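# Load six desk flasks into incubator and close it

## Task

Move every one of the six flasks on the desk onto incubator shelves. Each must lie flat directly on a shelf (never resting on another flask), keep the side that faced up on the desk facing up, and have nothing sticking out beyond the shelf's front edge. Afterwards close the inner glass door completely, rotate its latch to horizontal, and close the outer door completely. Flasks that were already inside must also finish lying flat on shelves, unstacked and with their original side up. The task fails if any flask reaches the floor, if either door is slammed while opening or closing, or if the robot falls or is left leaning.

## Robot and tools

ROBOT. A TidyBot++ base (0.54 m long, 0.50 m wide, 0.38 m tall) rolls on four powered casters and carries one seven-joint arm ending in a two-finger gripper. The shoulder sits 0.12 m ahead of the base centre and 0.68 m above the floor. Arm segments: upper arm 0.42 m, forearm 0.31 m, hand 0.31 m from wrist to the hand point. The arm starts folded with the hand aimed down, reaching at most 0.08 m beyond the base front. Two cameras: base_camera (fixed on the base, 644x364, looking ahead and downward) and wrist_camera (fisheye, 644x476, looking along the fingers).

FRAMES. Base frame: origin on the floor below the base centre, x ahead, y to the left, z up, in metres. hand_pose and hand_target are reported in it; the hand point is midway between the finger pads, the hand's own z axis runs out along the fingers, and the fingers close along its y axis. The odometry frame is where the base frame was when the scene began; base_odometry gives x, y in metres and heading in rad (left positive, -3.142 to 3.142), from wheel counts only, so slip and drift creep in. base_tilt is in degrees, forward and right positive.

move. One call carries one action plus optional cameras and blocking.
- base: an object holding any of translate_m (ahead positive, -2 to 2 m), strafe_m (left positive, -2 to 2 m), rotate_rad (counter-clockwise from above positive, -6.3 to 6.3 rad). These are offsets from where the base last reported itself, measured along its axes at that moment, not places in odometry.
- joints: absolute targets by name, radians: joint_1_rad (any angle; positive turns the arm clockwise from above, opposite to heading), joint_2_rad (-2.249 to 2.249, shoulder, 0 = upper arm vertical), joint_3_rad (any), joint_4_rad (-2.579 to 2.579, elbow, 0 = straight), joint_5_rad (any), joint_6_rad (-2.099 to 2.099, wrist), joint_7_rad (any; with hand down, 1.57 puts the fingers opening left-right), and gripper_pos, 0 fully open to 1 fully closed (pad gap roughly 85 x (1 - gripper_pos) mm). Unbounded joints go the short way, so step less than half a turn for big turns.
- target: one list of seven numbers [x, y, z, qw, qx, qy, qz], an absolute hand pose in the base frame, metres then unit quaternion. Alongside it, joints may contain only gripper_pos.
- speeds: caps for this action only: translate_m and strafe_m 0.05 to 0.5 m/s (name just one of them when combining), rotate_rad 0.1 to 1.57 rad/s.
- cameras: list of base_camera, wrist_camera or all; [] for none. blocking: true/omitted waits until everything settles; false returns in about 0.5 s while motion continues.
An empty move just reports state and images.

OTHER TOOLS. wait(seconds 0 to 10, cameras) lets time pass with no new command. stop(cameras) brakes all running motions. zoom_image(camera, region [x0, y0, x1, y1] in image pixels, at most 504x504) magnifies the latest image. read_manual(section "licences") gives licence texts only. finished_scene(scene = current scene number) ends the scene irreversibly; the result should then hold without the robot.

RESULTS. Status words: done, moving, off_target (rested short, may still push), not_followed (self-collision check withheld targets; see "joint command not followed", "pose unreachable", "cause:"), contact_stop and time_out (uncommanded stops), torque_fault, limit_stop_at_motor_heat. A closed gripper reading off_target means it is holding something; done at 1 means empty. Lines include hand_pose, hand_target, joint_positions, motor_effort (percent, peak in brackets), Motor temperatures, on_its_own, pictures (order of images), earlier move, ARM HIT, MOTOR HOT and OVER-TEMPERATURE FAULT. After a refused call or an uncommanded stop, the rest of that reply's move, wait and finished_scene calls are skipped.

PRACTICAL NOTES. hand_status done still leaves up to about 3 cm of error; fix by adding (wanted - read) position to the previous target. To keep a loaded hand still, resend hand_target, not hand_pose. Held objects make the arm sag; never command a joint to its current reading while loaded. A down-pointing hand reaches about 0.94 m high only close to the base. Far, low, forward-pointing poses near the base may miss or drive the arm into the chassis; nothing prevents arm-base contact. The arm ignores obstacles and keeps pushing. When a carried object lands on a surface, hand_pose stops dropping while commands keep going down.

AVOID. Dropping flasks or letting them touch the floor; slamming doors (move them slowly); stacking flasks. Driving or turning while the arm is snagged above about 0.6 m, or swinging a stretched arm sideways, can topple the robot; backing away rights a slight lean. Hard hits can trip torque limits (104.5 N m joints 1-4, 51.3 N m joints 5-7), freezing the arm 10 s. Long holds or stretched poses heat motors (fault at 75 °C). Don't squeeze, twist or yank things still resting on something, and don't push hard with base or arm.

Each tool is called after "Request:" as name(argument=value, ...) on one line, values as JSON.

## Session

Request:
move()

Scene clock: 0.00 s.
Motor temperatures (°C): [29 29 24 28 37 39 36]
base_odometry: x=+0.000 y=+0.000 heading=+0.000
base_tilt: forward=+0.3 right=-0.1
base_status: not commanded
joint_positions: joint_1_rad=-0.050 joint_2_rad=-0.362 joint_3_rad=+3.130 joint_4_rad=-2.517 joint_5_rad=+0.049 joint_6_rad=-0.826 joint_7_rad=+1.565 gripper_pos=+0.000
joint_status: not commanded
motor_effort: joint_1_rad=+0 joint_2_rad=+0 joint_3_rad=+1 joint_4_rad=+16 joint_5_rad=+1 joint_6_rad=+2 joint_7_rad=+0
hand_pose: x=+0.2822 y=-0.0002 z=+0.5948 quat_wxyz=(+0.019, +0.996, +0.043, +0.081) (m; base frame)
hand_target: x=+0.2822 y=-0.0002 z=+0.5948 quat_wxyz=(+0.019, +0.996, +0.043, +0.081) (m; base frame)
hand_status: not commanded
pictures: base_camera, wrist_camera
camera_calibration:
wrist_camera: T_world_to_cam=[[0.123539, -0.991697, -0.035714, -0.00561479], [-0.971152, -0.113426, -0.209759, 0.461759], [0.203966, 0.0605972, -0.977101, 0.657794], [0, 0, 0, 1]] pos_world=[0.314964, 0.00694685, 0.739389]

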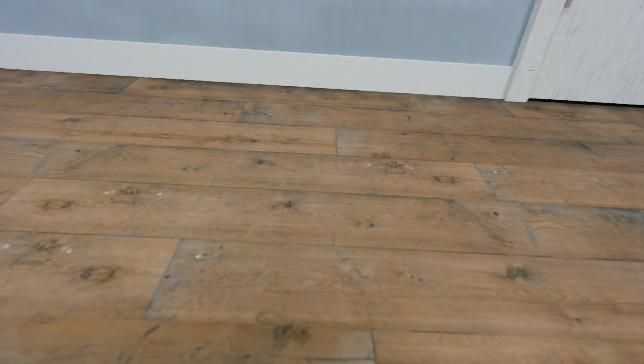

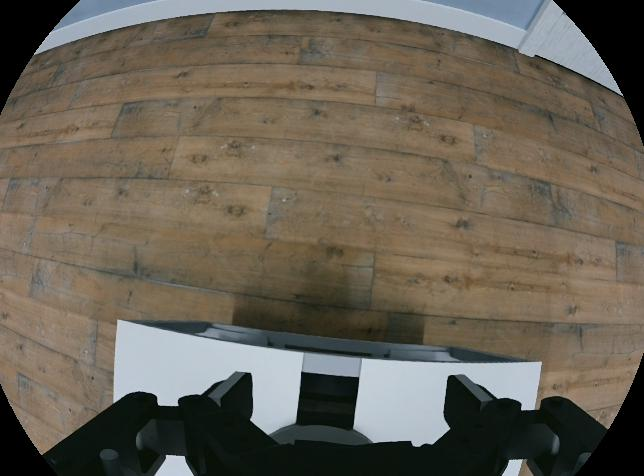

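Request:
move(joints={"joint_1_rad": 0.0, "joint_2_rad": -0.315, "joint_3_rad": 3.14, "joint_4_rad": -2.4, "joint_5_rad": 0.0, "joint_6_rad": 0.6, "joint_7_rad": 1.57}, cameras=["wrist_camera"])

Request:
move(joints={"joint_1_rad": 1.5}, cameras=["wrist_camera"])

Request:
move(joints={"joint_1_rad": 3.0}, cameras=["wrist_camera"])

Request:
move(joints={"joint_1_rad": 4.5}, cameras=["wrist_camera"])

Scene clock: 5.70 s.
Motor temperatures (°C): [29 29 24 28 37 39 36]
move: done
base_odometry: x=+0.000 y=+0.000 heading=+0.000
base_tilt: forward=+0.3 right=-0.2
base_status: not commanded
joint_positions: joint_1_rad=-0.019 joint_2_rad=-0.332 joint_3_rad=+3.130 joint_4_rad=-2.410 joint_5_rad=+0.049 joint_6_rad=+0.544 joint_7_rad=+1.565 gripper_pos=+0.000
joint_status: all done
motor_effort: joint_1_rad=+0(1) joint_2_rad=-7(8) joint_3_rad=+0(1) joint_4_rad=+21(21) joint_5_rad=+0(2) joint_6_rad=+9(9) joint_7_rad=+0(1)
hand_pose: x=+0.5671 y=+0.0236 z=+0.9381 quat_wxyz=(-0.005, +0.693, +0.033, +0.720) (m; base frame)
hand_target: x=+0.5725 y=+0.0022 z=+0.9539 quat_wxyz=(-0.001, +0.676, +0.000, +0.737) (m; base frame)
hand_status: not commanded
pictures: wrist_camera
camera_calibration:
wrist_camera: T_world_to_cam=[[0.137278, -0.987901, 0.0721616, -0.114011], [0.0922903, -0.0597779, -0.993936, 0.944471], [0.986224, 0.143105, 0.0829674, -0.506316], [0, 0, 0, 1]] pos_world=[0.427827, 0.0162833, 0.988979]

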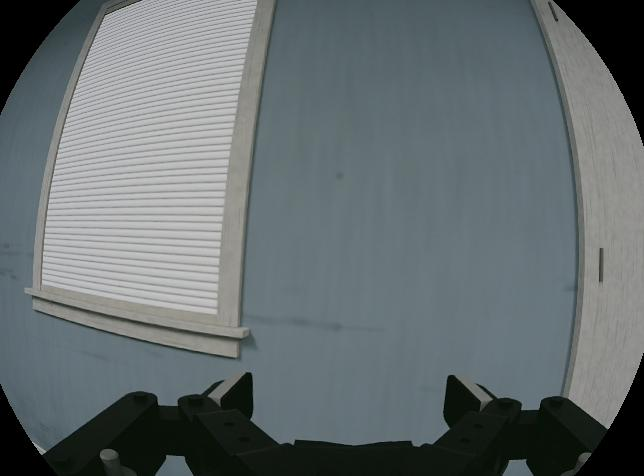

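Scene clock: 8.43 s.
Motor temperatures (°C): [29 29 24 28 37 39 36]
move: done
base_odometry: x=+0.000 y=+0.000 heading=+0.000
base_tilt: forward=+0.2 right=-0.1
base_status: not commanded
joint_positions: joint_1_rad=+1.482 joint_2_rad=-0.332 joint_3_rad=+3.130 joint_4_rad=-2.410 joint_5_rad=+0.049 joint_6_rad=+0.544 joint_7_rad=+1.565 gripper_pos=+0.000
joint_status: all done
motor_effort: joint_1_rad=+0(2) joint_2_rad=-7(8) joint_3_rad=+1(1) joint_4_rad=+20(21) joint_5_rad=+0(1) joint_6_rad=+8(9) joint_7_rad=+0(1)
hand_pose: x=+0.1740 y=-0.4453 z=+0.9383 quat_wxyz=(+0.487, +0.530, -0.448, +0.530) (m; base frame)
hand_target: x=+0.1532 y=-0.4522 z=+0.9539 quat_wxyz=(+0.502, +0.495, -0.461, +0.540) (m; base frame)
hand_status: not commanded
pictures: wrist_camera
camera_calibration:
wrist_camera: T_world_to_cam=[[-0.975855, -0.206141, 0.0721983, 0.0183733], [-0.0530949, -0.0967511, -0.993891, 0.961669], [0.211867, -0.973727, 0.0834701, -0.414657], [0, 0, 0, 1]] pos_world=[0.156841, -0.306933, 0.989079]

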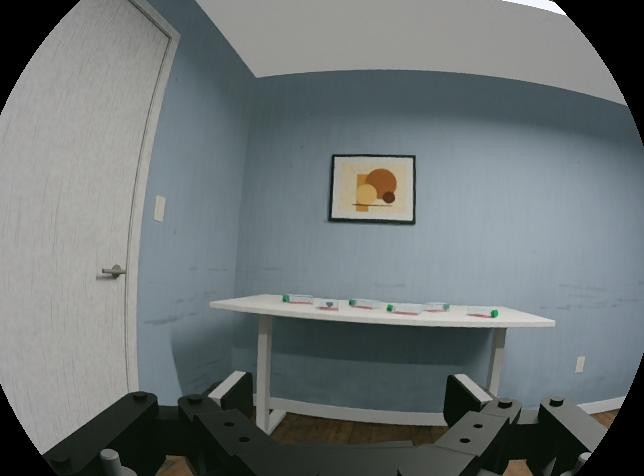

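Scene clock: 11.17 s.
Motor temperatures (°C): [29 29 24 28 37 39 36]
move: done
base_odometry: x=+0.000 y=+0.000 heading=+0.000
base_tilt: forward=+0.2 right=-0.1
base_status: not commanded
joint_positions: joint_1_rad=+2.982 joint_2_rad=-0.332 joint_3_rad=+3.130 joint_4_rad=-2.410 joint_5_rad=+0.049 joint_6_rad=+0.544 joint_7_rad=+1.565 gripper_pos=+0.000
joint_status: all done
motor_effort: joint_1_rad=+0(2) joint_2_rad=-7(8) joint_3_rad=+0(2) joint_4_rad=+20(21) joint_5_rad=+0(1) joint_6_rad=+8(9) joint_7_rad=+0(1)
hand_pose: x=-0.3213 y=-0.0863 z=+0.9384 quat_wxyz=(+0.718, +0.082, -0.689, +0.056) (m; base frame)
hand_target: x=-0.3296 y=-0.0661 z=+0.9539 quat_wxyz=(+0.735, +0.048, -0.674, +0.053) (m; base frame)
hand_status: not commanded
pictures: wrist_camera
camera_calibration:
wrist_camera: T_world_to_cam=[[-0.274617, 0.958837, 0.072231, -0.0651092], [-0.100559, 0.046069, -0.993864, 0.967201], [-0.956281, -0.280195, 0.0837683, -0.275879], [0, 0, 0, 1]] pos_world=[-0.184438, -0.059429, 0.989079]

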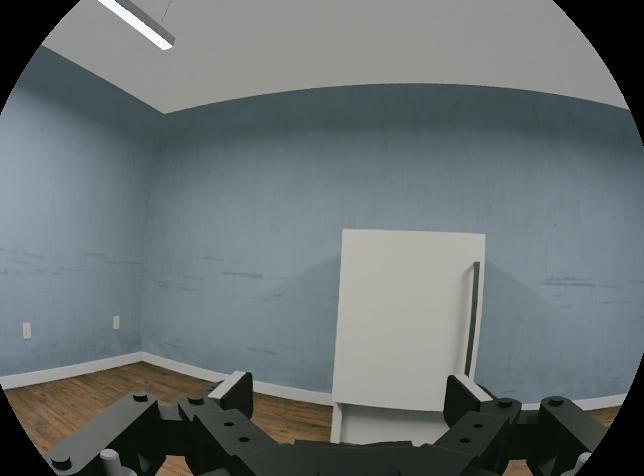

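Scene clock: 13.90 s.
Motor temperatures (°C): [29 29 24 28 37 39 36]
move: done
base_odometry: x=+0.000 y=+0.000 heading=+0.000
base_tilt: forward=+0.2 right=-0.1
base_status: not commanded
joint_positions: joint_1_rad=+4.482 joint_2_rad=-0.332 joint_3_rad=+3.130 joint_4_rad=-2.410 joint_5_rad=+0.049 joint_6_rad=+0.545 joint_7_rad=+1.565 gripper_pos=+0.000
joint_status: all done
motor_effort: joint_1_rad=+0(2) joint_2_rad=-6(8) joint_3_rad=+0(1) joint_4_rad=+21(21) joint_5_rad=+0(1) joint_6_rad=+8(9) joint_7_rad=+0(1)
hand_pose: x=+0.0017 y=+0.4331 z=+0.9384 quat_wxyz=(+0.563, -0.410, -0.560, -0.448) (m; base frame)
hand_target: x=+0.0213 y=+0.4428 z=+0.9539 quat_wxyz=(+0.574, -0.424, -0.526, -0.462) (m; base frame)
hand_status: not commanded
pictures: wrist_camera
camera_calibration:
wrist_camera: T_world_to_cam=[[0.936991, 0.341812, 0.0721969, -0.209269], [0.0387679, 0.103648, -0.993858, 0.950688], [-0.347196, 0.934035, 0.0838663, -0.348426], [0, 0, 0, 1]] pos_world=[0.038255, 0.298436, 0.989179]

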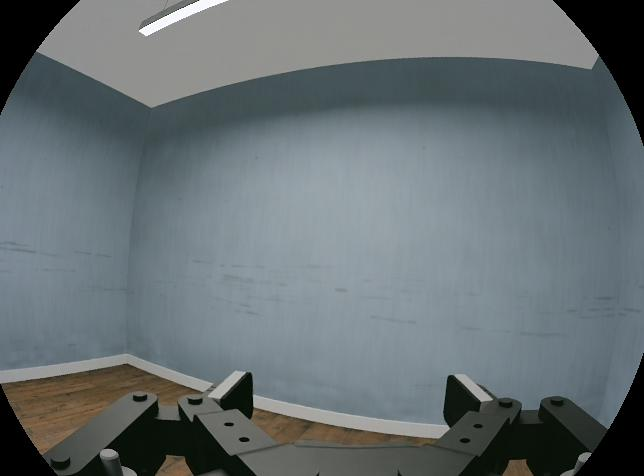

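Request:
move(base={"translate_m": -1.0, "strafe_m": -0.05, "rotate_rad": 3.09}, joints={"joint_1_rad": 0.0, "gripper_pos": 0.3})

Scene clock: 31.53 s.
Motor temperatures (°C): [29 29 24 28 37 39 36]
move: done
base_odometry: x=-1.000 y=-0.050 heading=+3.091
base_tilt: forward=+0.2 right=-0.1
base_status: done
joint_positions: joint_1_rad=+6.267 joint_2_rad=-0.324 joint_3_rad=+3.130 joint_4_rad=-2.410 joint_5_rad=+0.049 joint_6_rad=+0.546 joint_7_rad=+1.565 gripper_pos=+0.300
joint_status: all done
motor_effort: joint_1_rad=+0(2) joint_2_rad=-7(9) joint_3_rad=-1(2) joint_4_rad=+20(21) joint_5_rad=+0(1) joint_6_rad=+8(9) joint_7_rad=+0(1)
hand_pose: x=+0.5692 y=+0.0224 z=+0.9354 quat_wxyz=(+0.005, -0.695, -0.032, -0.718) (m; base frame)
hand_target: x=+0.5725 y=+0.0022 z=+0.9539 quat_wxyz=(+0.001, -0.676, +0.000, -0.737) (m; base frame)
hand_status: not commanded
pictures: base_camera, wrist_camera
camera_calibration:
wrist_camera: T_world_to_cam=[[0.135073, -0.988267, 0.0713027, -0.113283], [0.0867784, -0.0598865, -0.994426, 0.945062], [0.987028, 0.140508, 0.0776712, -0.50345], [0, 0, 0, 1]] pos_world=[0.43021, 0.0153817, 0.986975]

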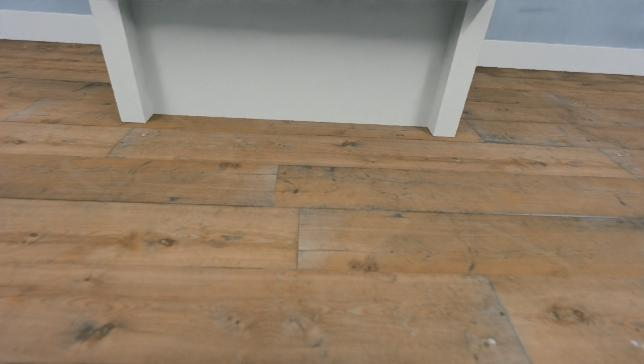

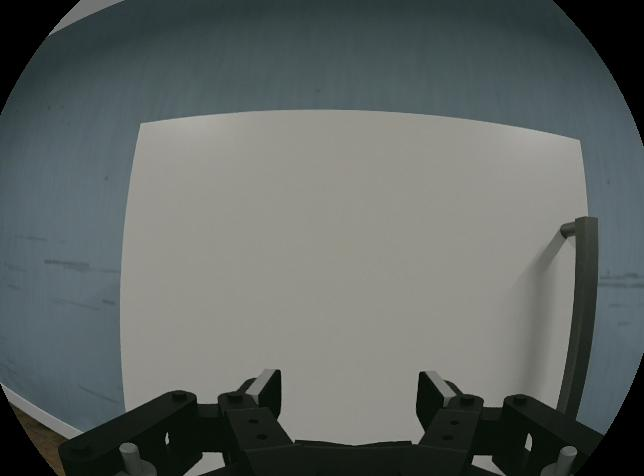

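Request:
move(base={"translate_m": -0.02, "strafe_m": -0.3, "rotate_rad": 0.036}, joints={"joint_1_rad": -0.044, "joint_2_rad": -0.315, "joint_3_rad": 3.18, "joint_4_rad": -2.53, "joint_5_rad": 0.047, "joint_6_rad": 0.71, "joint_7_rad": 1.584, "gripper_pos": 0.3})

Scene clock: 44.00 s.
Motor temperatures (°C): [29 29 24 28 37 39 36]
move: done
base_odometry: x=-0.965 y=+0.249 heading=+3.127
base_tilt: forward=+0.3 right=-0.1
base_status: done
joint_positions: joint_1_rad=+6.254 joint_2_rad=-0.324 joint_3_rad=+3.165 joint_4_rad=-2.523 joint_5_rad=+0.049 joint_6_rad=+0.653 joint_7_rad=+1.565 gripper_pos=+0.300
joint_status: all done
motor_effort: joint_1_rad=+0(3) joint_2_rad=-6(9) joint_3_rad=+1(2) joint_4_rad=+20(21) joint_5_rad=+0(1) joint_6_rad=+9(9) joint_7_rad=+0(1)
hand_pose: x=+0.5507 y=+0.0118 z=+0.9034 quat_wxyz=(+0.004, -0.698, -0.022, -0.716) (m; base frame)
hand_target: x=+0.5509 y=+0.0114 z=+0.9135 quat_wxyz=(-0.001, -0.683, -0.026, -0.730) (m; base frame)
hand_status: not commanded
pictures: base_camera, wrist_camera
camera_calibration:
wrist_camera: T_world_to_cam=[[0.119702, -0.991194, 0.056619, -0.0971204], [0.0787043, -0.0473757, -0.995772, 0.919723], [0.989685, 0.123652, 0.0723402, -0.477703], [0, 0, 0, 1]] pos_world=[0.412015, 0.00637638, 0.95589]

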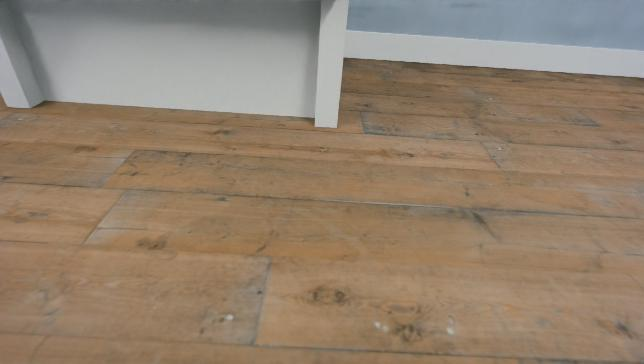

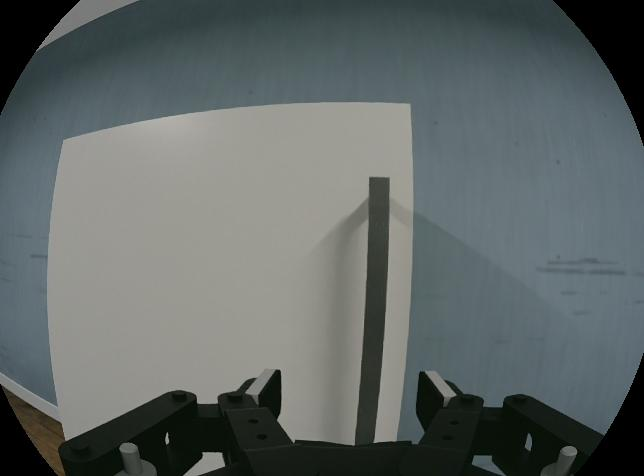

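Request:
move(base={"translate_m": 0.2, "strafe_m": -0.03}, speeds={"translate_m": 0.3}, cameras=["wrist_camera"])

Scene clock: 49.13 s.
Motor temperatures (°C): [29 29 24 28 37 39 36]
move: done
base_odometry: x=-1.165 y=+0.282 heading=+3.127
base_tilt: forward=+0.3 right=-0.1
base_status: done
joint_positions: joint_1_rad=+6.254 joint_2_rad=-0.319 joint_3_rad=+3.165 joint_4_rad=-2.524 joint_5_rad=+0.049 joint_6_rad=+0.656 joint_7_rad=+1.565 gripper_pos=+0.300
joint_status: not commanded
motor_effort: joint_1_rad=+0(0) joint_2_rad=-6(8) joint_3_rad=+0(1) joint_4_rad=+19(20) joint_5_rad=+0(1) joint_6_rad=+9(9) joint_7_rad=+0(0)
hand_pose: x=+0.5516 y=+0.0119 z=+0.9022 quat_wxyz=(+0.004, -0.699, -0.022, -0.715) (m; base frame)
hand_target: x=+0.5509 y=+0.0114 z=+0.9135 quat_wxyz=(-0.001, -0.683, -0.026, -0.730) (m; base frame)
hand_status: not commanded
pictures: wrist_camera
camera_calibration:
wrist_camera: T_world_to_cam=[[0.119915, -0.991182, 0.0563844, -0.0970472], [0.0767999, -0.0473627, -0.995921, 0.919576], [0.989809, 0.123756, 0.0704432, -0.476861], [0, 0, 0, 1]] pos_world=[0.413015, 0.00637644, 0.954889]

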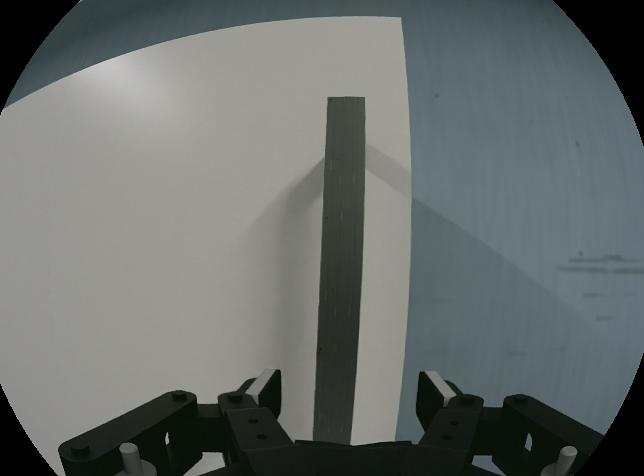

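Request:
move(base={"translate_m": 0.11, "strafe_m": 0.009}, speeds={"translate_m": 0.15}, cameras=["wrist_camera"])

Scene clock: 52.43 s.
Motor temperatures (°C): [29 29 24 28 37 39 36]
move: done
base_odometry: x=-1.275 y=+0.275 heading=+3.127
base_tilt: forward=+0.3 right=-0.1
base_status: done
joint_positions: joint_1_rad=+6.254 joint_2_rad=-0.318 joint_3_rad=+3.165 joint_4_rad=-2.524 joint_5_rad=+0.049 joint_6_rad=+0.657 joint_7_rad=+1.565 gripper_pos=+0.300
joint_status: not commanded
motor_effort: joint_1_rad=+0(0) joint_2_rad=-7(8) joint_3_rad=-1(1) joint_4_rad=+19(20) joint_5_rad=+0(1) joint_6_rad=+9(9) joint_7_rad=+0(1)
hand_pose: x=+0.5518 y=+0.0119 z=+0.9018 quat_wxyz=(+0.004, -0.699, -0.022, -0.715) (m; base frame)
hand_target: x=+0.5509 y=+0.0114 z=+0.9135 quat_wxyz=(-0.001, -0.683, -0.026, -0.730) (m; base frame)
hand_status: not commanded
pictures: wrist_camera
camera_calibration:
wrist_camera: T_world_to_cam=[[0.119948, -0.991182, 0.0563137, -0.0970004], [0.0760938, -0.0473775, -0.995974, 0.919605], [0.98986, 0.12375, 0.0697399, -0.476387], [0, 0, 0, 1]] pos_world=[0.413215, 0.00637643, 0.954589]

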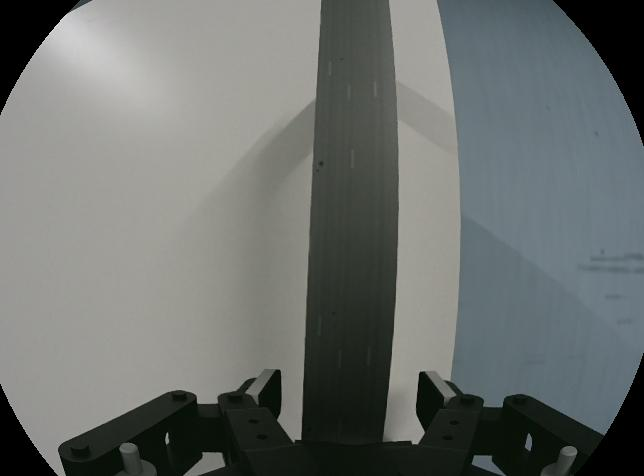

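Request:
move(base={"translate_m": 0.01}, speeds={"translate_m": 0.1}, cameras=[])

Request:
move(joints={"gripper_pos": 0.72}, cameras=["wrist_camera"])

Scene clock: 54.63 s.
Motor temperatures (°C): [29 29 24 28 37 39 36]
move: done
base_odometry: x=-1.285 y=+0.275 heading=+3.127
base_tilt: forward=+0.2 right=-0.1
base_status: done
joint_positions: joint_1_rad=+6.254 joint_2_rad=-0.315 joint_3_rad=+3.165 joint_4_rad=-2.524 joint_5_rad=+0.049 joint_6_rad=+0.657 joint_7_rad=+1.565 gripper_pos=+0.300
joint_status: not commanded
motor_effort: joint_1_rad=+0(1) joint_2_rad=-6(9) joint_3_rad=+0(1) joint_4_rad=+19(20) joint_5_rad=+1(1) joint_6_rad=+8(9) joint_7_rad=+0(0)
hand_pose: x=+0.5524 y=+0.0119 z=+0.9005 quat_wxyz=(+0.004, -0.700, -0.022, -0.714) (m; base frame)
hand_target: x=+0.5509 y=+0.0114 z=+0.9135 quat_wxyz=(-0.001, -0.683, -0.026, -0.730) (m; base frame)
hand_status: not commanded
pictures: none
No camera images: "cameras" was empty.

Scene clock: 55.40 s.
Motor temperatures (°C): [29 29 24 28 37 39 36]
move: off_target
base_odometry: x=-1.285 y=+0.275 heading=+3.127
base_tilt: forward=+0.3 right=-0.1
base_status: not commanded
joint_positions: joint_1_rad=+6.244 joint_2_rad=-0.317 joint_3_rad=+3.166 joint_4_rad=-2.527 joint_5_rad=+0.045 joint_6_rad=+0.660 joint_7_rad=+1.558 gripper_pos=+0.676
joint_status: gripper_pos off_target (ended at +0.676, target +0.720)
motor_effort: joint_1_rad=+1(5) joint_2_rad=-6(7) joint_3_rad=+1(5) joint_4_rad=+21(21) joint_5_rad=+0(10) joint_6_rad=+9(9) joint_7_rad=+1(11)
hand_pose: x=+0.5514 y=+0.0153 z=+0.9002 quat_wxyz=(+0.010, -0.700, -0.021, -0.714) (m; base frame)
hand_target: x=+0.5509 y=+0.0114 z=+0.9135 quat_wxyz=(-0.001, -0.683, -0.026, -0.730) (m; base frame)
hand_status: not commanded
pictures: wrist_camera
camera_calibration:
wrist_camera: T_world_to_cam=[[0.127515, -0.990776, 0.045867, -0.0882889], [0.0741431, -0.0365932, -0.996576, 0.919738], [0.989062, 0.130479, 0.068793, -0.47519], [0, 0, 0, 1]] pos_world=[0.413058, 0.00818397, 0.953328]

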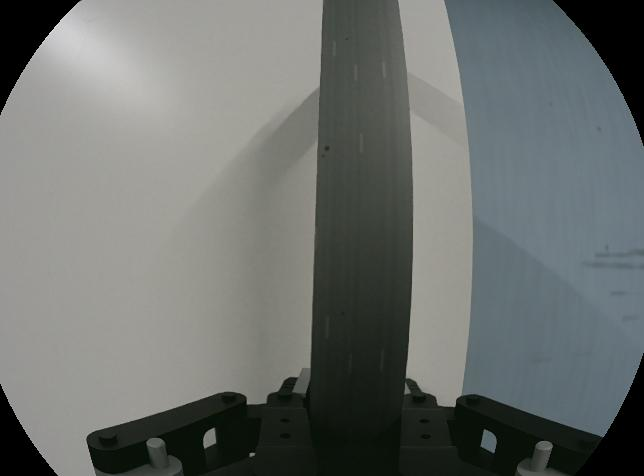

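Request:
move(base={"translate_m": -0.129, "strafe_m": 0.152, "rotate_rad": -0.2}, speeds={"translate_m": 0.12, "rotate_rad": 0.13}, cameras=["wrist_camera"])

Request:
move(base={"translate_m": -0.129, "strafe_m": 0.152, "rotate_rad": -0.2}, speeds={"translate_m": 0.14, "rotate_rad": 0.15}, cameras=["wrist_camera"])

Scene clock: 70.43 s.
Motor temperatures (°C): [29 29 24 28 37 39 36]
move: done
base_odometry: x=-1.158 y=+0.121 heading=+2.926
base_tilt: forward=+0.3 right=-0.2
base_status: done
joint_positions: joint_1_rad=+6.251 joint_2_rad=-0.312 joint_3_rad=+3.186 joint_4_rad=-2.526 joint_5_rad=+0.045 joint_6_rad=+0.665 joint_7_rad=+1.560 gripper_pos=+0.678
joint_status: not commanded
motor_effort: joint_1_rad=-2(6) joint_2_rad=-7(18) joint_3_rad=-3(5) joint_4_rad=+18(20) joint_5_rad=+0(4) joint_6_rad=+9(10) joint_7_rad=-2(4)
hand_pose: x=+0.5531 y=+0.0029 z=+0.9000 quat_wxyz=(+0.002, -0.700, -0.010, -0.714) (m; base frame)
hand_target: x=+0.5509 y=+0.0114 z=+0.9135 quat_wxyz=(-0.001, -0.683, -0.026, -0.730) (m; base frame)
hand_status: not commanded
pictures: wrist_camera
camera_calibration:
wrist_camera: T_world_to_cam=[[0.101923, -0.993901, 0.0421109, -0.083212], [0.0738905, -0.0346507, -0.996664, 0.919162], [0.992044, 0.104695, 0.0699081, -0.477846], [0, 0, 0, 1]] pos_world=[0.414608, -0.000826995, 0.953006]

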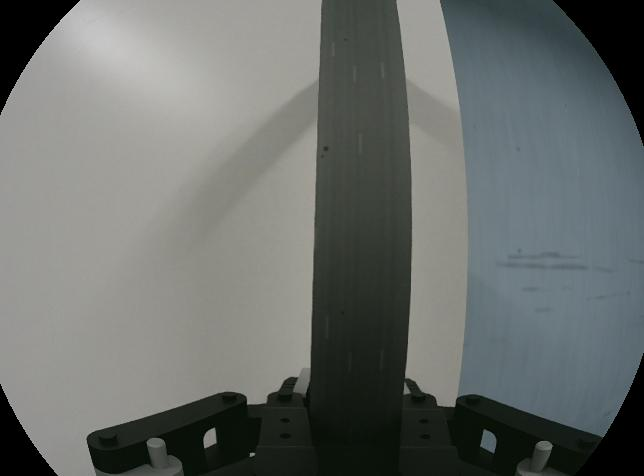

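Scene clock: 72.50 s.
Motor temperatures (°C): [29 29 24 28 37 39 36]
move: done
base_odometry: x=-1.064 y=-0.055 heading=+2.726
base_tilt: forward=+0.2 right=-0.2
base_status: done
joint_positions: joint_1_rad=+6.264 joint_2_rad=-0.315 joint_3_rad=+3.197 joint_4_rad=-2.529 joint_5_rad=+0.045 joint_6_rad=+0.666 joint_7_rad=+1.563 gripper_pos=+0.679
joint_status: not commanded
motor_effort: joint_1_rad=-4(9) joint_2_rad=-6(12) joint_3_rad=-4(8) joint_4_rad=+18(21) joint_5_rad=+1(3) joint_6_rad=+9(10) joint_7_rad=-4(5)
hand_pose: x=+0.5519 y=-0.0084 z=+0.9001 quat_wxyz=(-0.006, -0.699, -0.001, -0.715) (m; base frame)
hand_target: x=+0.5509 y=+0.0114 z=+0.9135 quat_wxyz=(-0.001, -0.683, -0.026, -0.730) (m; base frame)
hand_status: not commanded
pictures: wrist_camera
camera_calibration:
wrist_camera: T_world_to_cam=[[0.077704, -0.996121, 0.0413008, -0.0802608], [0.0742641, -0.0355278, -0.996606, 0.918669], [0.994207, 0.0805074, 0.0712154, -0.477923], [0, 0, 0, 1]] pos_world=[0.413167, -0.00883483, 0.952901]

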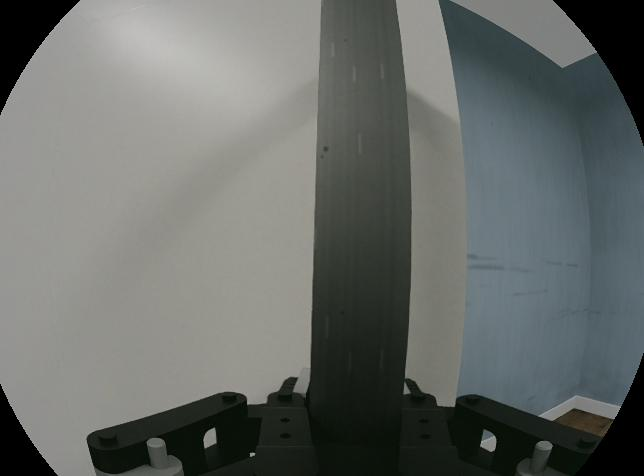

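Request:
move(base={"translate_m": -0.129, "strafe_m": 0.134, "rotate_rad": -0.2}, speeds={"translate_m": 0.14, "rotate_rad": 0.15}, cameras=[])

Request:
move(base={"translate_m": -0.129, "strafe_m": 0.134, "rotate_rad": -0.2}, speeds={"translate_m": 0.14, "rotate_rad": 0.15}, cameras=["wrist_camera"])

Scene clock: 78.80 s.
Motor temperatures (°C): [29 29 24 28 37 39 36]
move: done
base_odometry: x=-1.001 y=-0.230 heading=+2.525
base_tilt: forward=+0.3 right=-0.1
base_status: done
joint_positions: joint_1_rad=+6.247 joint_2_rad=-0.314 joint_3_rad=+3.191 joint_4_rad=-2.529 joint_5_rad=+0.044 joint_6_rad=+0.667 joint_7_rad=+1.563 gripper_pos=+0.680
joint_status: not commanded
motor_effort: joint_1_rad=-1(5) joint_2_rad=-7(10) joint_3_rad=-1(6) joint_4_rad=+19(21) joint_5_rad=+4(8) joint_6_rad=+8(9) joint_7_rad=+3(7)
hand_pose: x=+0.5521 y=+0.0020 z=+0.9001 quat_wxyz=(+0.002, -0.699, -0.010, -0.715) (m; base frame)
hand_target: x=+0.5509 y=+0.0114 z=+0.9135 quat_wxyz=(-0.001, -0.683, -0.026, -0.730) (m; base frame)
hand_status: not commanded
pictures: none
No camera images: "cameras" was empty.

Scene clock: 80.80 s.
Motor temperatures (°C): [29 29 24 28 37 39 36]
move: done
base_odometry: x=-0.973 y=-0.414 heading=+2.324
base_tilt: forward=+0.3 right=-0.1
base_status: done
joint_positions: joint_1_rad=+6.230 joint_2_rad=-0.312 joint_3_rad=+3.180 joint_4_rad=-2.529 joint_5_rad=+0.043 joint_6_rad=+0.669 joint_7_rad=+1.561 gripper_pos=+0.682
joint_status: not commanded
motor_effort: joint_1_rad=+2(7) joint_2_rad=-7(11) joint_3_rad=+0(5) joint_4_rad=+18(22) joint_5_rad=+6(11) joint_6_rad=+8(9) joint_7_rad=+8(13)
hand_pose: x=+0.5523 y=+0.0141 z=+0.9002 quat_wxyz=(+0.011, -0.699, -0.019, -0.715) (m; base frame)
hand_target: x=+0.5509 y=+0.0114 z=+0.9135 quat_wxyz=(-0.001, -0.683, -0.026, -0.730) (m; base frame)
hand_status: not commanded
pictures: wrist_camera
camera_calibration:
wrist_camera: T_world_to_cam=[[0.126407, -0.991035, 0.0432579, -0.0866004], [0.0769545, -0.0336793, -0.996466, 0.917939], [0.988989, 0.129289, 0.0720072, -0.478717], [0, 0, 0, 1]] pos_world=[0.413753, 0.00698456, 0.952912]

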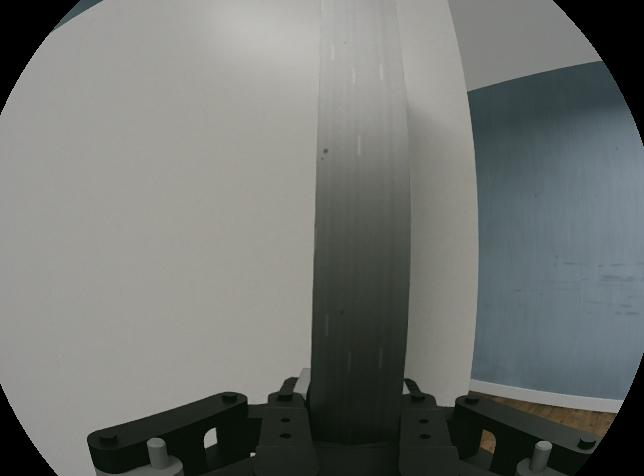

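Request:
move(base={"translate_m":-0.129,"strafe_m":0.143,"rotate_rad":-0.2}, speeds={"translate_m":0.14,"rotate_rad":0.15}, cameras=[])

Request:
move(base={"translate_m":-0.129,"strafe_m":0.143,"rotate_rad":-0.2}, speeds={"translate_m":0.14,"rotate_rad":0.15}, cameras=["base_camera"])

Scene clock: 99.67 s.
Motor temperatures (°C): [29 29 24 28 37 39 36]
move: done
base_odometry: x=-0.989 y=-0.606 heading=+2.123
base_tilt: forward=+0.2 right=-0.1
base_status: done
joint_positions: joint_1_rad=+6.226 joint_2_rad=-0.311 joint_3_rad=+3.175 joint_4_rad=-2.529 joint_5_rad=+0.043 joint_6_rad=+0.670 joint_7_rad=+1.559 gripper_pos=+0.684
joint_status: not commanded
motor_effort: joint_1_rad=+3(8) joint_2_rad=-7(11) joint_3_rad=+2(6) joint_4_rad=+18(21) joint_5_rad=+5(9) joint_6_rad=+8(9) joint_7_rad=+8(13)
hand_pose: x=+0.5522 y=+0.0183 z=+0.9002 quat_wxyz=(+0.014, -0.699, -0.022, -0.715) (m; base frame)
hand_target: x=+0.5509 y=+0.0114 z=+0.9135 quat_wxyz=(-0.001, -0.683, -0.026, -0.730) (m; base frame)
hand_status: not commanded
pictures: none
No camera images: "cameras" was empty.

Scene clock: 101.70 s.
Motor temperatures (°C): [29 29 24 28 37 39 36]
move: done
base_odometry: x=-1.043 y=-0.791 heading=+1.922
base_tilt: forward=+0.2 right=-0.2
base_status: done
joint_positions: joint_1_rad=+6.220 joint_2_rad=-0.310 joint_3_rad=+3.168 joint_4_rad=-2.528 joint_5_rad=+0.043 joint_6_rad=+0.671 joint_7_rad=+1.558 gripper_pos=+0.686
joint_status: not commanded
motor_effort: joint_1_rad=+4(9) joint_2_rad=-8(12) joint_3_rad=+2(8) joint_4_rad=+19(21) joint_5_rad=+3(7) joint_6_rad=+8(10) joint_7_rad=+6(12)
hand_pose: x=+0.5522 y=+0.0243 z=+0.9001 quat_wxyz=(+0.018, -0.698, -0.027, -0.715) (m; base frame)
hand_target: x=+0.5509 y=+0.0114 z=+0.9135 quat_wxyz=(-0.001, -0.683, -0.026, -0.730) (m; base frame)
hand_status: not commanded
pictures: base_camera

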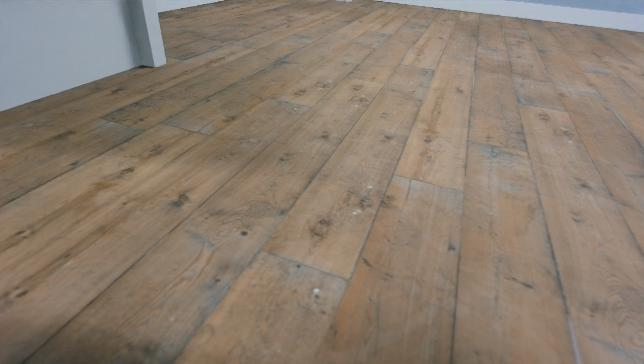

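Request:
move(base={"translate_m":-0.129,"strafe_m":0.150,"rotate_rad":-0.2}, speeds={"translate_m":0.14,"rotate_rad":0.15}, cameras=[])

Request:
move(base={"translate_m":-0.129,"strafe_m":0.150,"rotate_rad":-0.2}, speeds={"translate_m":0.14,"rotate_rad":0.15}, cameras=["wrist_camera"])

Scene clock: 107.23 s.
Motor temperatures (°C): [29 29 24 28 37 39 36]
move: done
base_odometry: x=-1.140 y=-0.964 heading=+1.721
base_tilt: forward=+0.2 right=-0.1
base_status: done
joint_positions: joint_1_rad=+6.223 joint_2_rad=-0.308 joint_3_rad=+3.165 joint_4_rad=-2.527 joint_5_rad=+0.043 joint_6_rad=+0.672 joint_7_rad=+1.558 gripper_pos=+0.687
joint_status: not commanded
motor_effort: joint_1_rad=+3(9) joint_2_rad=-8(12) joint_3_rad=+3(8) joint_4_rad=+16(20) joint_5_rad=+4(7) joint_6_rad=+8(10) joint_7_rad=+5(10)
hand_pose: x=+0.5527 y=+0.0246 z=+0.9002 quat_wxyz=(+0.018, -0.698, -0.028, -0.715) (m; base frame)
hand_target: x=+0.5509 y=+0.0114 z=+0.9135 quat_wxyz=(-0.001, -0.683, -0.026, -0.730) (m; base frame)
hand_status: not commanded
pictures: none
No camera images: "cameras" was empty.

Scene clock: 109.27 s.
Motor temperatures (°C): [29 29 24 28 37 39 36]
move: done
base_odometry: x=-1.269 y=-1.114 heading=+1.521
base_tilt: forward=+0.2 right=-0.1
base_status: done
joint_positions: joint_1_rad=+6.221 joint_2_rad=-0.303 joint_3_rad=+3.162 joint_4_rad=-2.523 joint_5_rad=+0.042 joint_6_rad=+0.672 joint_7_rad=+1.558 gripper_pos=+0.688
joint_status: not commanded
motor_effort: joint_1_rad=+2(9) joint_2_rad=-10(12) joint_3_rad=+2(9) joint_4_rad=+17(20) joint_5_rad=+5(8) joint_6_rad=+9(10) joint_7_rad=+5(9)
hand_pose: x=+0.5545 y=+0.0267 z=+0.9002 quat_wxyz=(+0.019, -0.699, -0.029, -0.715) (m; base frame)
hand_target: x=+0.5509 y=+0.0114 z=+0.9135 quat_wxyz=(-0.001, -0.683, -0.026, -0.730) (m; base frame)
hand_status: not commanded
pictures: wrist_camera
camera_calibration:
wrist_camera: T_world_to_cam=[[0.152167, -0.987297, 0.0457146, -0.0909999], [0.0774791, -0.0341949, -0.996407, 0.917806], [0.985313, 0.155163, 0.0712915, -0.480525], [0, 0, 0, 1]] pos_world=[0.416204, 0.0161, 0.952926]

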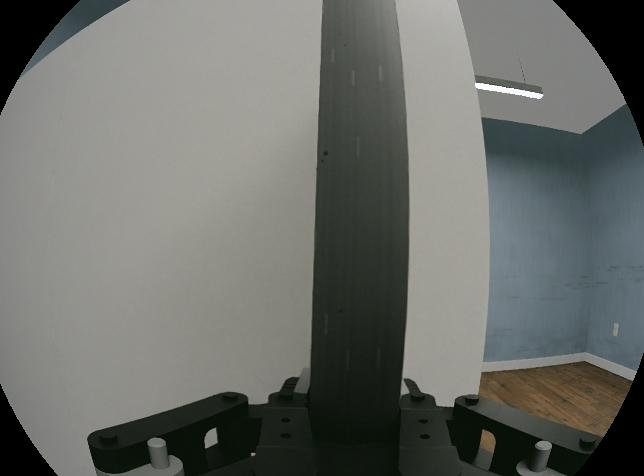

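Request:
move(base={"translate_m":-0.129,"strafe_m":0.155,"rotate_rad":-0.2}, speeds={"translate_m":0.14,"rotate_rad":0.15}, cameras=[])

Request:
move(base={"translate_m":-0.052,"strafe_m":0.058,"rotate_rad":-0.08}, speeds={"translate_m":0.1,"rotate_rad":0.12}, cameras=["wrist_camera"])

Scene clock: 113.97 s.
Motor temperatures (°C): [29 29 24 28 37 39 36]
move: done
base_odometry: x=-1.430 y=-1.235 heading=+1.320
base_tilt: forward=+0.2 right=-0.2
base_status: done
joint_positions: joint_1_rad=+6.226 joint_2_rad=-0.280 joint_3_rad=+3.166 joint_4_rad=-2.505 joint_5_rad=+0.042 joint_6_rad=+0.672 joint_7_rad=+1.563 gripper_pos=+0.694
joint_status: not commanded
motor_effort: joint_1_rad=+3(9) joint_2_rad=-14(22) joint_3_rad=+3(10) joint_4_rad=+14(19) joint_5_rad=+2(7) joint_6_rad=+9(10) joint_7_rad=+2(7)
hand_pose: x=+0.5631 y=+0.0234 z=+0.9002 quat_wxyz=(+0.015, -0.700, -0.028, -0.713) (m; base frame)
hand_target: x=+0.5509 y=+0.0114 z=+0.9135 quat_wxyz=(-0.001, -0.683, -0.026, -0.730) (m; base frame)
hand_status: not commanded
pictures: none
No camera images: "cameras" was empty.

Scene clock: 115.30 s.
Motor temperatures (°C): [29 29 24 28 37 39 36]
move: done
base_odometry: x=-1.498 y=-1.271 heading=+1.239
base_tilt: forward=+0.4 right=-0.1
base_status: done
joint_positions: joint_1_rad=+6.235 joint_2_rad=-0.159 joint_3_rad=+3.184 joint_4_rad=-2.404 joint_5_rad=+0.042 joint_6_rad=+0.673 joint_7_rad=+1.563 gripper_pos=+0.717
joint_status: not commanded
motor_effort: joint_1_rad=+0(6) joint_2_rad=-38(42) joint_3_rad=-2(6) joint_4_rad=-4(14) joint_5_rad=+1(5) joint_6_rad=+8(10) joint_7_rad=+2(3)
hand_pose: x=+0.6096 y=+0.0115 z=+0.9005 quat_wxyz=(+0.005, -0.708, -0.018, -0.706) (m; base frame)
hand_target: x=+0.5509 y=+0.0114 z=+0.9135 quat_wxyz=(-0.001, -0.683, -0.026, -0.730) (m; base frame)
hand_status: not commanded
pictures: wrist_camera
camera_calibration:
wrist_camera: T_world_to_cam=[[0.118065, -0.991896, 0.0469419, -0.0947504], [0.052545, -0.0409659, -0.997778, 0.929936], [0.991615, 0.120269, 0.0472825, -0.514379], [0, 0, 0, 1]] pos_world=[0.472389, 0.00597709, 0.956638]

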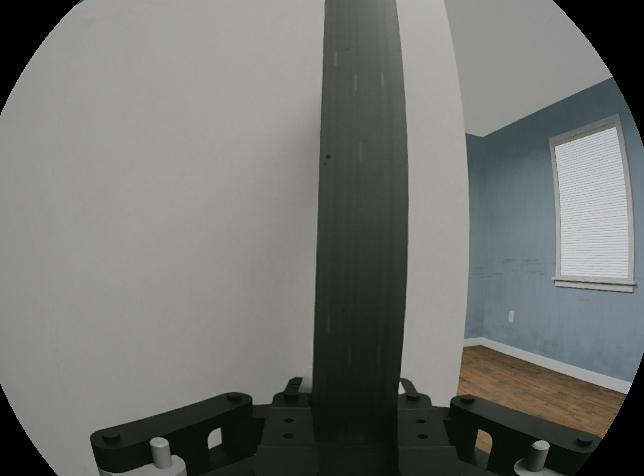

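Request:
move(base={"translate_m":0.05}, speeds={"translate_m":0.1}, cameras=[])

Request:
move(joints={"gripper_pos":0.3}, cameras=[])

Request:
move(base={"translate_m":-0.25}, speeds={"translate_m":0.2}, cameras=["wrist_camera","base_camera"])

Scene clock: 118.60 s.
Motor temperatures (°C): [29 29 24 28 37 39 36]
move: done
base_odometry: x=-1.482 y=-1.223 heading=+1.239
base_tilt: forward=+0.3 right=-0.2
base_status: done
joint_positions: joint_1_rad=+6.237 joint_2_rad=-0.293 joint_3_rad=+3.184 joint_4_rad=-2.516 joint_5_rad=+0.042 joint_6_rad=+0.673 joint_7_rad=+1.563 gripper_pos=+0.717
joint_status: not commanded
motor_effort: joint_1_rad=-1(4) joint_2_rad=-11(39) joint_3_rad=-2(4) joint_4_rad=+16(18) joint_5_rad=+1(3) joint_6_rad=+9(10) joint_7_rad=+0(3)
hand_pose: x=+0.5589 y=+0.0096 z=+0.9005 quat_wxyz=(+0.007, -0.700, -0.016, -0.714) (m; base frame)
hand_target: x=+0.5509 y=+0.0114 z=+0.9135 quat_wxyz=(-0.001, -0.683, -0.026, -0.730) (m; base frame)
hand_status: not commanded
pictures: none
No camera images: "cameras" was empty.

Scene clock: 119.37 s.
Motor temperatures (°C): [29 29 24 28 37 39 36]
move: done
base_odometry: x=-1.482 y=-1.223 heading=+1.239
base_tilt: forward=+0.1 right=-0.2
base_status: not commanded
joint_positions: joint_1_rad=+6.237 joint_2_rad=-0.305 joint_3_rad=+3.184 joint_4_rad=-2.528 joint_5_rad=+0.042 joint_6_rad=+0.673 joint_7_rad=+1.563 gripper_pos=+0.300
joint_status: all done
motor_effort: joint_1_rad=+0(2) joint_2_rad=-6(14) joint_3_rad=+0(3) joint_4_rad=+19(20) joint_5_rad=+1(1) joint_6_rad=+8(9) joint_7_rad=+0(0)
hand_pose: x=+0.5541 y=+0.0096 z=+0.8984 quat_wxyz=(+0.007, -0.700, -0.016, -0.714) (m; base frame)
hand_target: x=+0.5509 y=+0.0114 z=+0.9135 quat_wxyz=(-0.001, -0.683, -0.026, -0.730) (m; base frame)
hand_status: not commanded
pictures: none
No camera images: "cameras" was empty.

Scene clock: 121.40 s.
Motor temperatures (°C): [29 29 24 28 37 39 36]
move: done
base_odometry: x=-1.564 y=-1.460 heading=+1.239
base_tilt: forward=+0.2 right=-0.1
base_status: done
joint_positions: joint_1_rad=+6.237 joint_2_rad=-0.307 joint_3_rad=+3.184 joint_4_rad=-2.528 joint_5_rad=+0.042 joint_6_rad=+0.673 joint_7_rad=+1.563 gripper_pos=+0.300
joint_status: not commanded
motor_effort: joint_1_rad=+0(1) joint_2_rad=-6(9) joint_3_rad=-1(2) joint_4_rad=+19(20) joint_5_rad=+0(1) joint_6_rad=+8(9) joint_7_rad=+0(1)
hand_pose: x=+0.5536 y=+0.0096 z=+0.8994 quat_wxyz=(+0.007, -0.699, -0.016, -0.715) (m; base frame)
hand_target: x=+0.5509 y=+0.0114 z=+0.9135 quat_wxyz=(-0.001, -0.683, -0.026, -0.730) (m; base frame)
hand_status: not commanded
pictures: base_camera, wrist_camera
camera_calibration:
wrist_camera: T_world_to_cam=[[0.116407, -0.99225, 0.0434656, -0.0858592], [0.0756395, -0.0347793, -0.996529, 0.917645], [0.990317, 0.11929, 0.0710047, -0.479149], [0, 0, 0, 1]] pos_world=[0.415094, 0.00387913, 0.952213]

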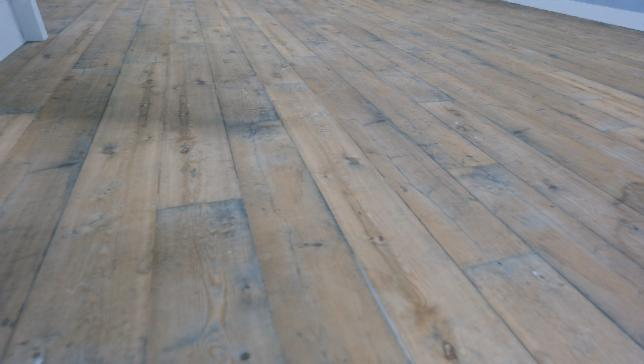

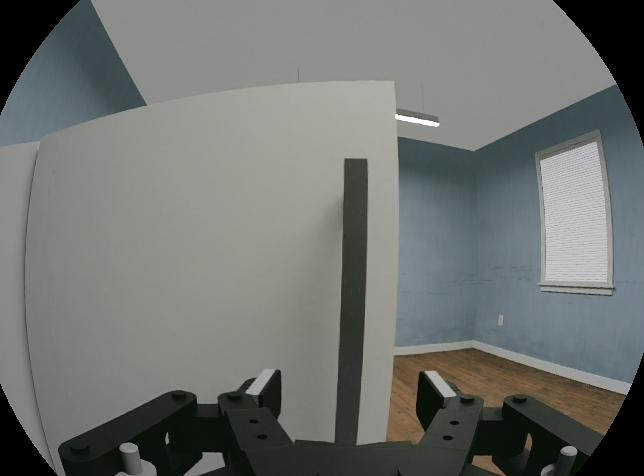

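Request:
move(base={"translate_m":0.45,"strafe_m":-1.0}, cameras=[])

Request:
move(base={"rotate_rad":1.888}, cameras=[])

Request:
move(base={"strafe_m":-1.2}, cameras=["wrist_camera","base_camera"])

Scene clock: 132.07 s.
Motor temperatures (°C): [29 29 24 28 37 39 36]
move: done
base_odometry: x=-0.471 y=-1.360 heading=+1.239
base_tilt: forward=+0.3 right=-0.2
base_status: done
joint_positions: joint_1_rad=+6.237 joint_2_rad=-0.307 joint_3_rad=+3.184 joint_4_rad=-2.528 joint_5_rad=+0.042 joint_6_rad=+0.673 joint_7_rad=+1.563 gripper_pos=+0.300
joint_status: not commanded
motor_effort: joint_1_rad=+0(1) joint_2_rad=-6(8) joint_3_rad=+0(2) joint_4_rad=+19(20) joint_5_rad=+0(1) joint_6_rad=+8(9) joint_7_rad=+0(1)
hand_pose: x=+0.5536 y=+0.0096 z=+0.8994 quat_wxyz=(+0.007, -0.699, -0.016, -0.715) (m; base frame)
hand_target: x=+0.5509 y=+0.0114 z=+0.9135 quat_wxyz=(-0.001, -0.683, -0.026, -0.730) (m; base frame)
hand_status: not commanded
pictures: none
No camera images: "cameras" was empty.

Scene clock: 134.60 s.
Motor temperatures (°C): [29 29 24 28 37 39 36]
move: done
base_odometry: x=-0.471 y=-1.360 heading=+3.126
base_tilt: forward=+0.2 right=-0.1
base_status: done
joint_positions: joint_1_rad=+6.237 joint_2_rad=-0.307 joint_3_rad=+3.184 joint_4_rad=-2.528 joint_5_rad=+0.042 joint_6_rad=+0.673 joint_7_rad=+1.563 gripper_pos=+0.300
joint_status: not commanded
motor_effort: joint_1_rad=+0(1) joint_2_rad=-7(8) joint_3_rad=+0(2) joint_4_rad=+19(20) joint_5_rad=+0(1) joint_6_rad=+8(9) joint_7_rad=+0(1)
hand_pose: x=+0.5536 y=+0.0096 z=+0.8994 quat_wxyz=(+0.007, -0.699, -0.016, -0.715) (m; base frame)
hand_target: x=+0.5509 y=+0.0114 z=+0.9135 quat_wxyz=(-0.001, -0.683, -0.026, -0.730) (m; base frame)
hand_status: not commanded
pictures: none
No camera images: "cameras" was empty.

Scene clock: 138.40 s.
Motor temperatures (°C): [29 29 24 28 37 39 36]
move: done
base_odometry: x=-0.453 y=-0.160 heading=+3.127
base_tilt: forward=+0.2 right=-0.1
base_status: done
joint_positions: joint_1_rad=+6.237 joint_2_rad=-0.307 joint_3_rad=+3.184 joint_4_rad=-2.528 joint_5_rad=+0.042 joint_6_rad=+0.673 joint_7_rad=+1.563 gripper_pos=+0.300
joint_status: not commanded
motor_effort: joint_1_rad=+0(1) joint_2_rad=-7(7) joint_3_rad=-1(2) joint_4_rad=+19(20) joint_5_rad=+0(1) joint_6_rad=+8(9) joint_7_rad=+0(1)
hand_pose: x=+0.5536 y=+0.0096 z=+0.8994 quat_wxyz=(+0.007, -0.699, -0.016, -0.715) (m; base frame)
hand_target: x=+0.5509 y=+0.0114 z=+0.9135 quat_wxyz=(-0.001, -0.683, -0.026, -0.730) (m; base frame)
hand_status: not commanded
pictures: base_camera, wrist_camera
camera_calibration:
wrist_camera: T_world_to_cam=[[0.116407, -0.99225, 0.0434656, -0.0858592], [0.0756395, -0.0347793, -0.996529, 0.917645], [0.990317, 0.11929, 0.0710047, -0.479149], [0, 0, 0, 1]] pos_world=[0.415094, 0.00387913, 0.952213]

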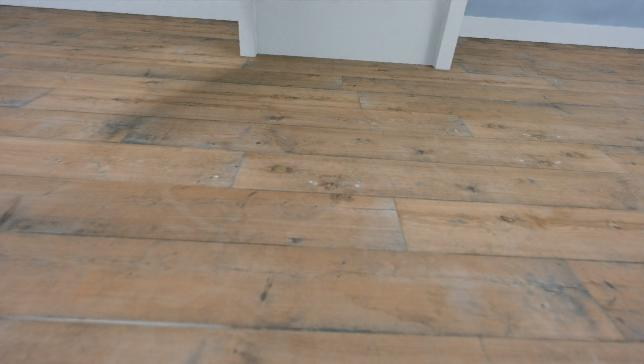

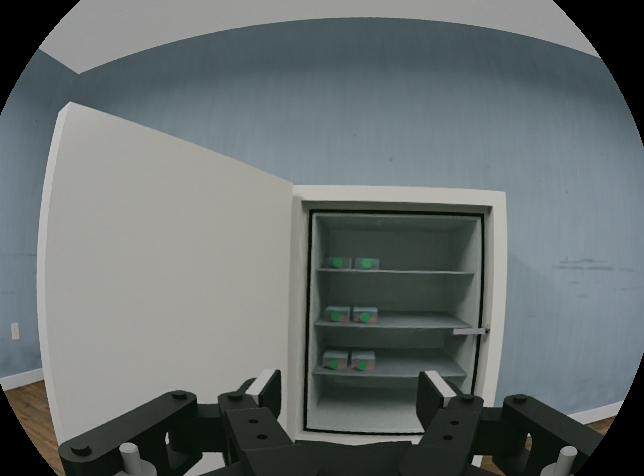

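Request:
move(joints={"joint_1_rad":-0.044,"joint_2_rad":0.39,"joint_3_rad":3.18,"joint_4_rad":-2.55,"joint_5_rad":0.0,"joint_6_rad":1.35,"joint_7_rad":3.19,"gripper_pos":0.3}, base={"strafe_m":-0.3}, cameras=["wrist_camera","base_camera"])

Scene clock: 144.37 s.
Motor temperatures (°C): [29 29 24 28 37 39 36]
move: done
base_odometry: x=-0.449 y=+0.140 heading=+3.128
base_tilt: forward=+0.3 right=-0.2
base_status: done
joint_positions: joint_1_rad=+6.237 joint_2_rad=+0.380 joint_3_rad=+3.184 joint_4_rad=-2.535 joint_5_rad=+0.042 joint_6_rad=+1.292 joint_7_rad=+3.126 gripper_pos=+0.300
joint_status: all done
motor_effort: joint_1_rad=+0(2) joint_2_rad=-22(23) joint_3_rad=-2(2) joint_4_rad=+10(20) joint_5_rad=+0(2) joint_6_rad=+8(10) joint_7_rad=+0(1)
hand_pose: x=+0.6567 y=+0.0190 z=+0.7499 quat_wxyz=(-0.478, -0.498, -0.527, -0.496) (m; base frame)
hand_target: x=+0.6535 y=+0.0070 z=+0.7569 quat_wxyz=(-0.509, -0.486, -0.522, -0.481) (m; base frame)
hand_status: not commanded
pictures: base_camera, wrist_camera
camera_calibration:
wrist_camera: T_world_to_cam=[[0.13481, 0.0446292, 0.989866, -0.823458], [0.101608, -0.994342, 0.0309929, -0.0080994], [0.985648, 0.0964003, -0.138582, -0.410983], [0, 0, 0, 1]] pos_world=[0.516918, 0.0683156, 0.758409]

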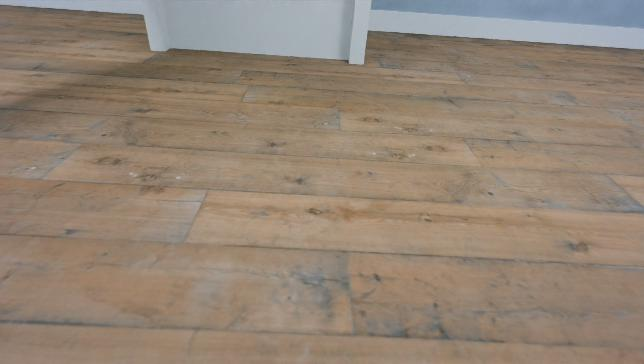

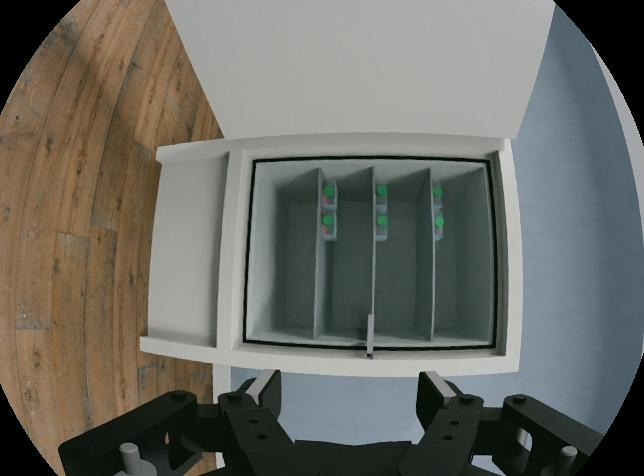

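Request:
move(base={"translate_m":0.6,"strafe_m":-0.03}, speeds={"translate_m":0.3}, cameras=["wrist_camera","base_camera"])

Scene clock: 155.87 s.
Motor temperatures (°C): [29 29 24 28 37 39 36]
move: done
base_odometry: x=-1.048 y=+0.178 heading=+3.128
base_tilt: forward=+0.3 right=-0.1
base_status: done
joint_positions: joint_1_rad=+6.237 joint_2_rad=+0.383 joint_3_rad=+3.184 joint_4_rad=-2.541 joint_5_rad=+0.042 joint_6_rad=+1.296 joint_7_rad=+3.128 gripper_pos=+0.300
joint_status: not commanded
motor_effort: joint_1_rad=+0(1) joint_2_rad=-22(23) joint_3_rad=+0(2) joint_4_rad=+10(11) joint_5_rad=+0(1) joint_6_rad=+8(9) joint_7_rad=-1(1)
hand_pose: x=+0.6550 y=+0.0190 z=+0.7472 quat_wxyz=(-0.477, -0.499, -0.529, -0.494) (m; base frame)
hand_target: x=+0.6535 y=+0.0070 z=+0.7569 quat_wxyz=(-0.509, -0.486, -0.522, -0.481) (m; base frame)
hand_status: not commanded
pictures: base_camera, wrist_camera
camera_calibration:
wrist_camera: T_world_to_cam=[[0.139817, 0.0468525, 0.989068, -0.82329], [0.101885, -0.994259, 0.0326957, -0.0093971], [0.984922, 0.0961994, -0.143788, -0.405393], [0, 0, 0, 1]] pos_world=[0.515348, 0.0682286, 0.756307]

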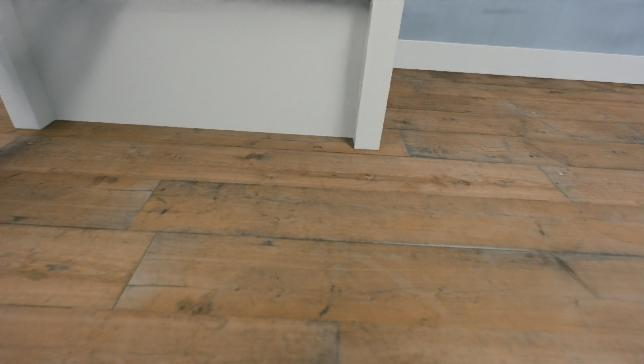

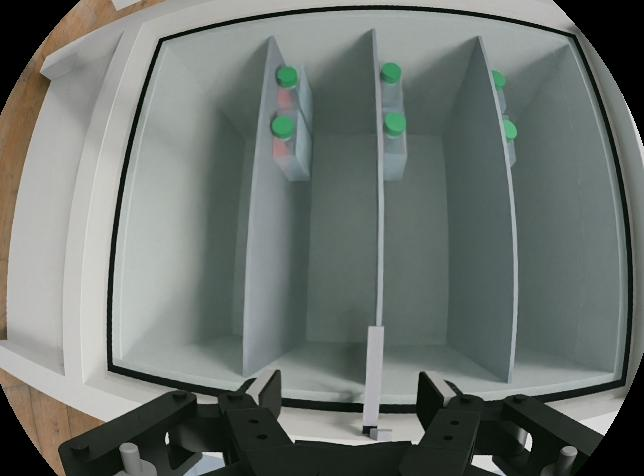

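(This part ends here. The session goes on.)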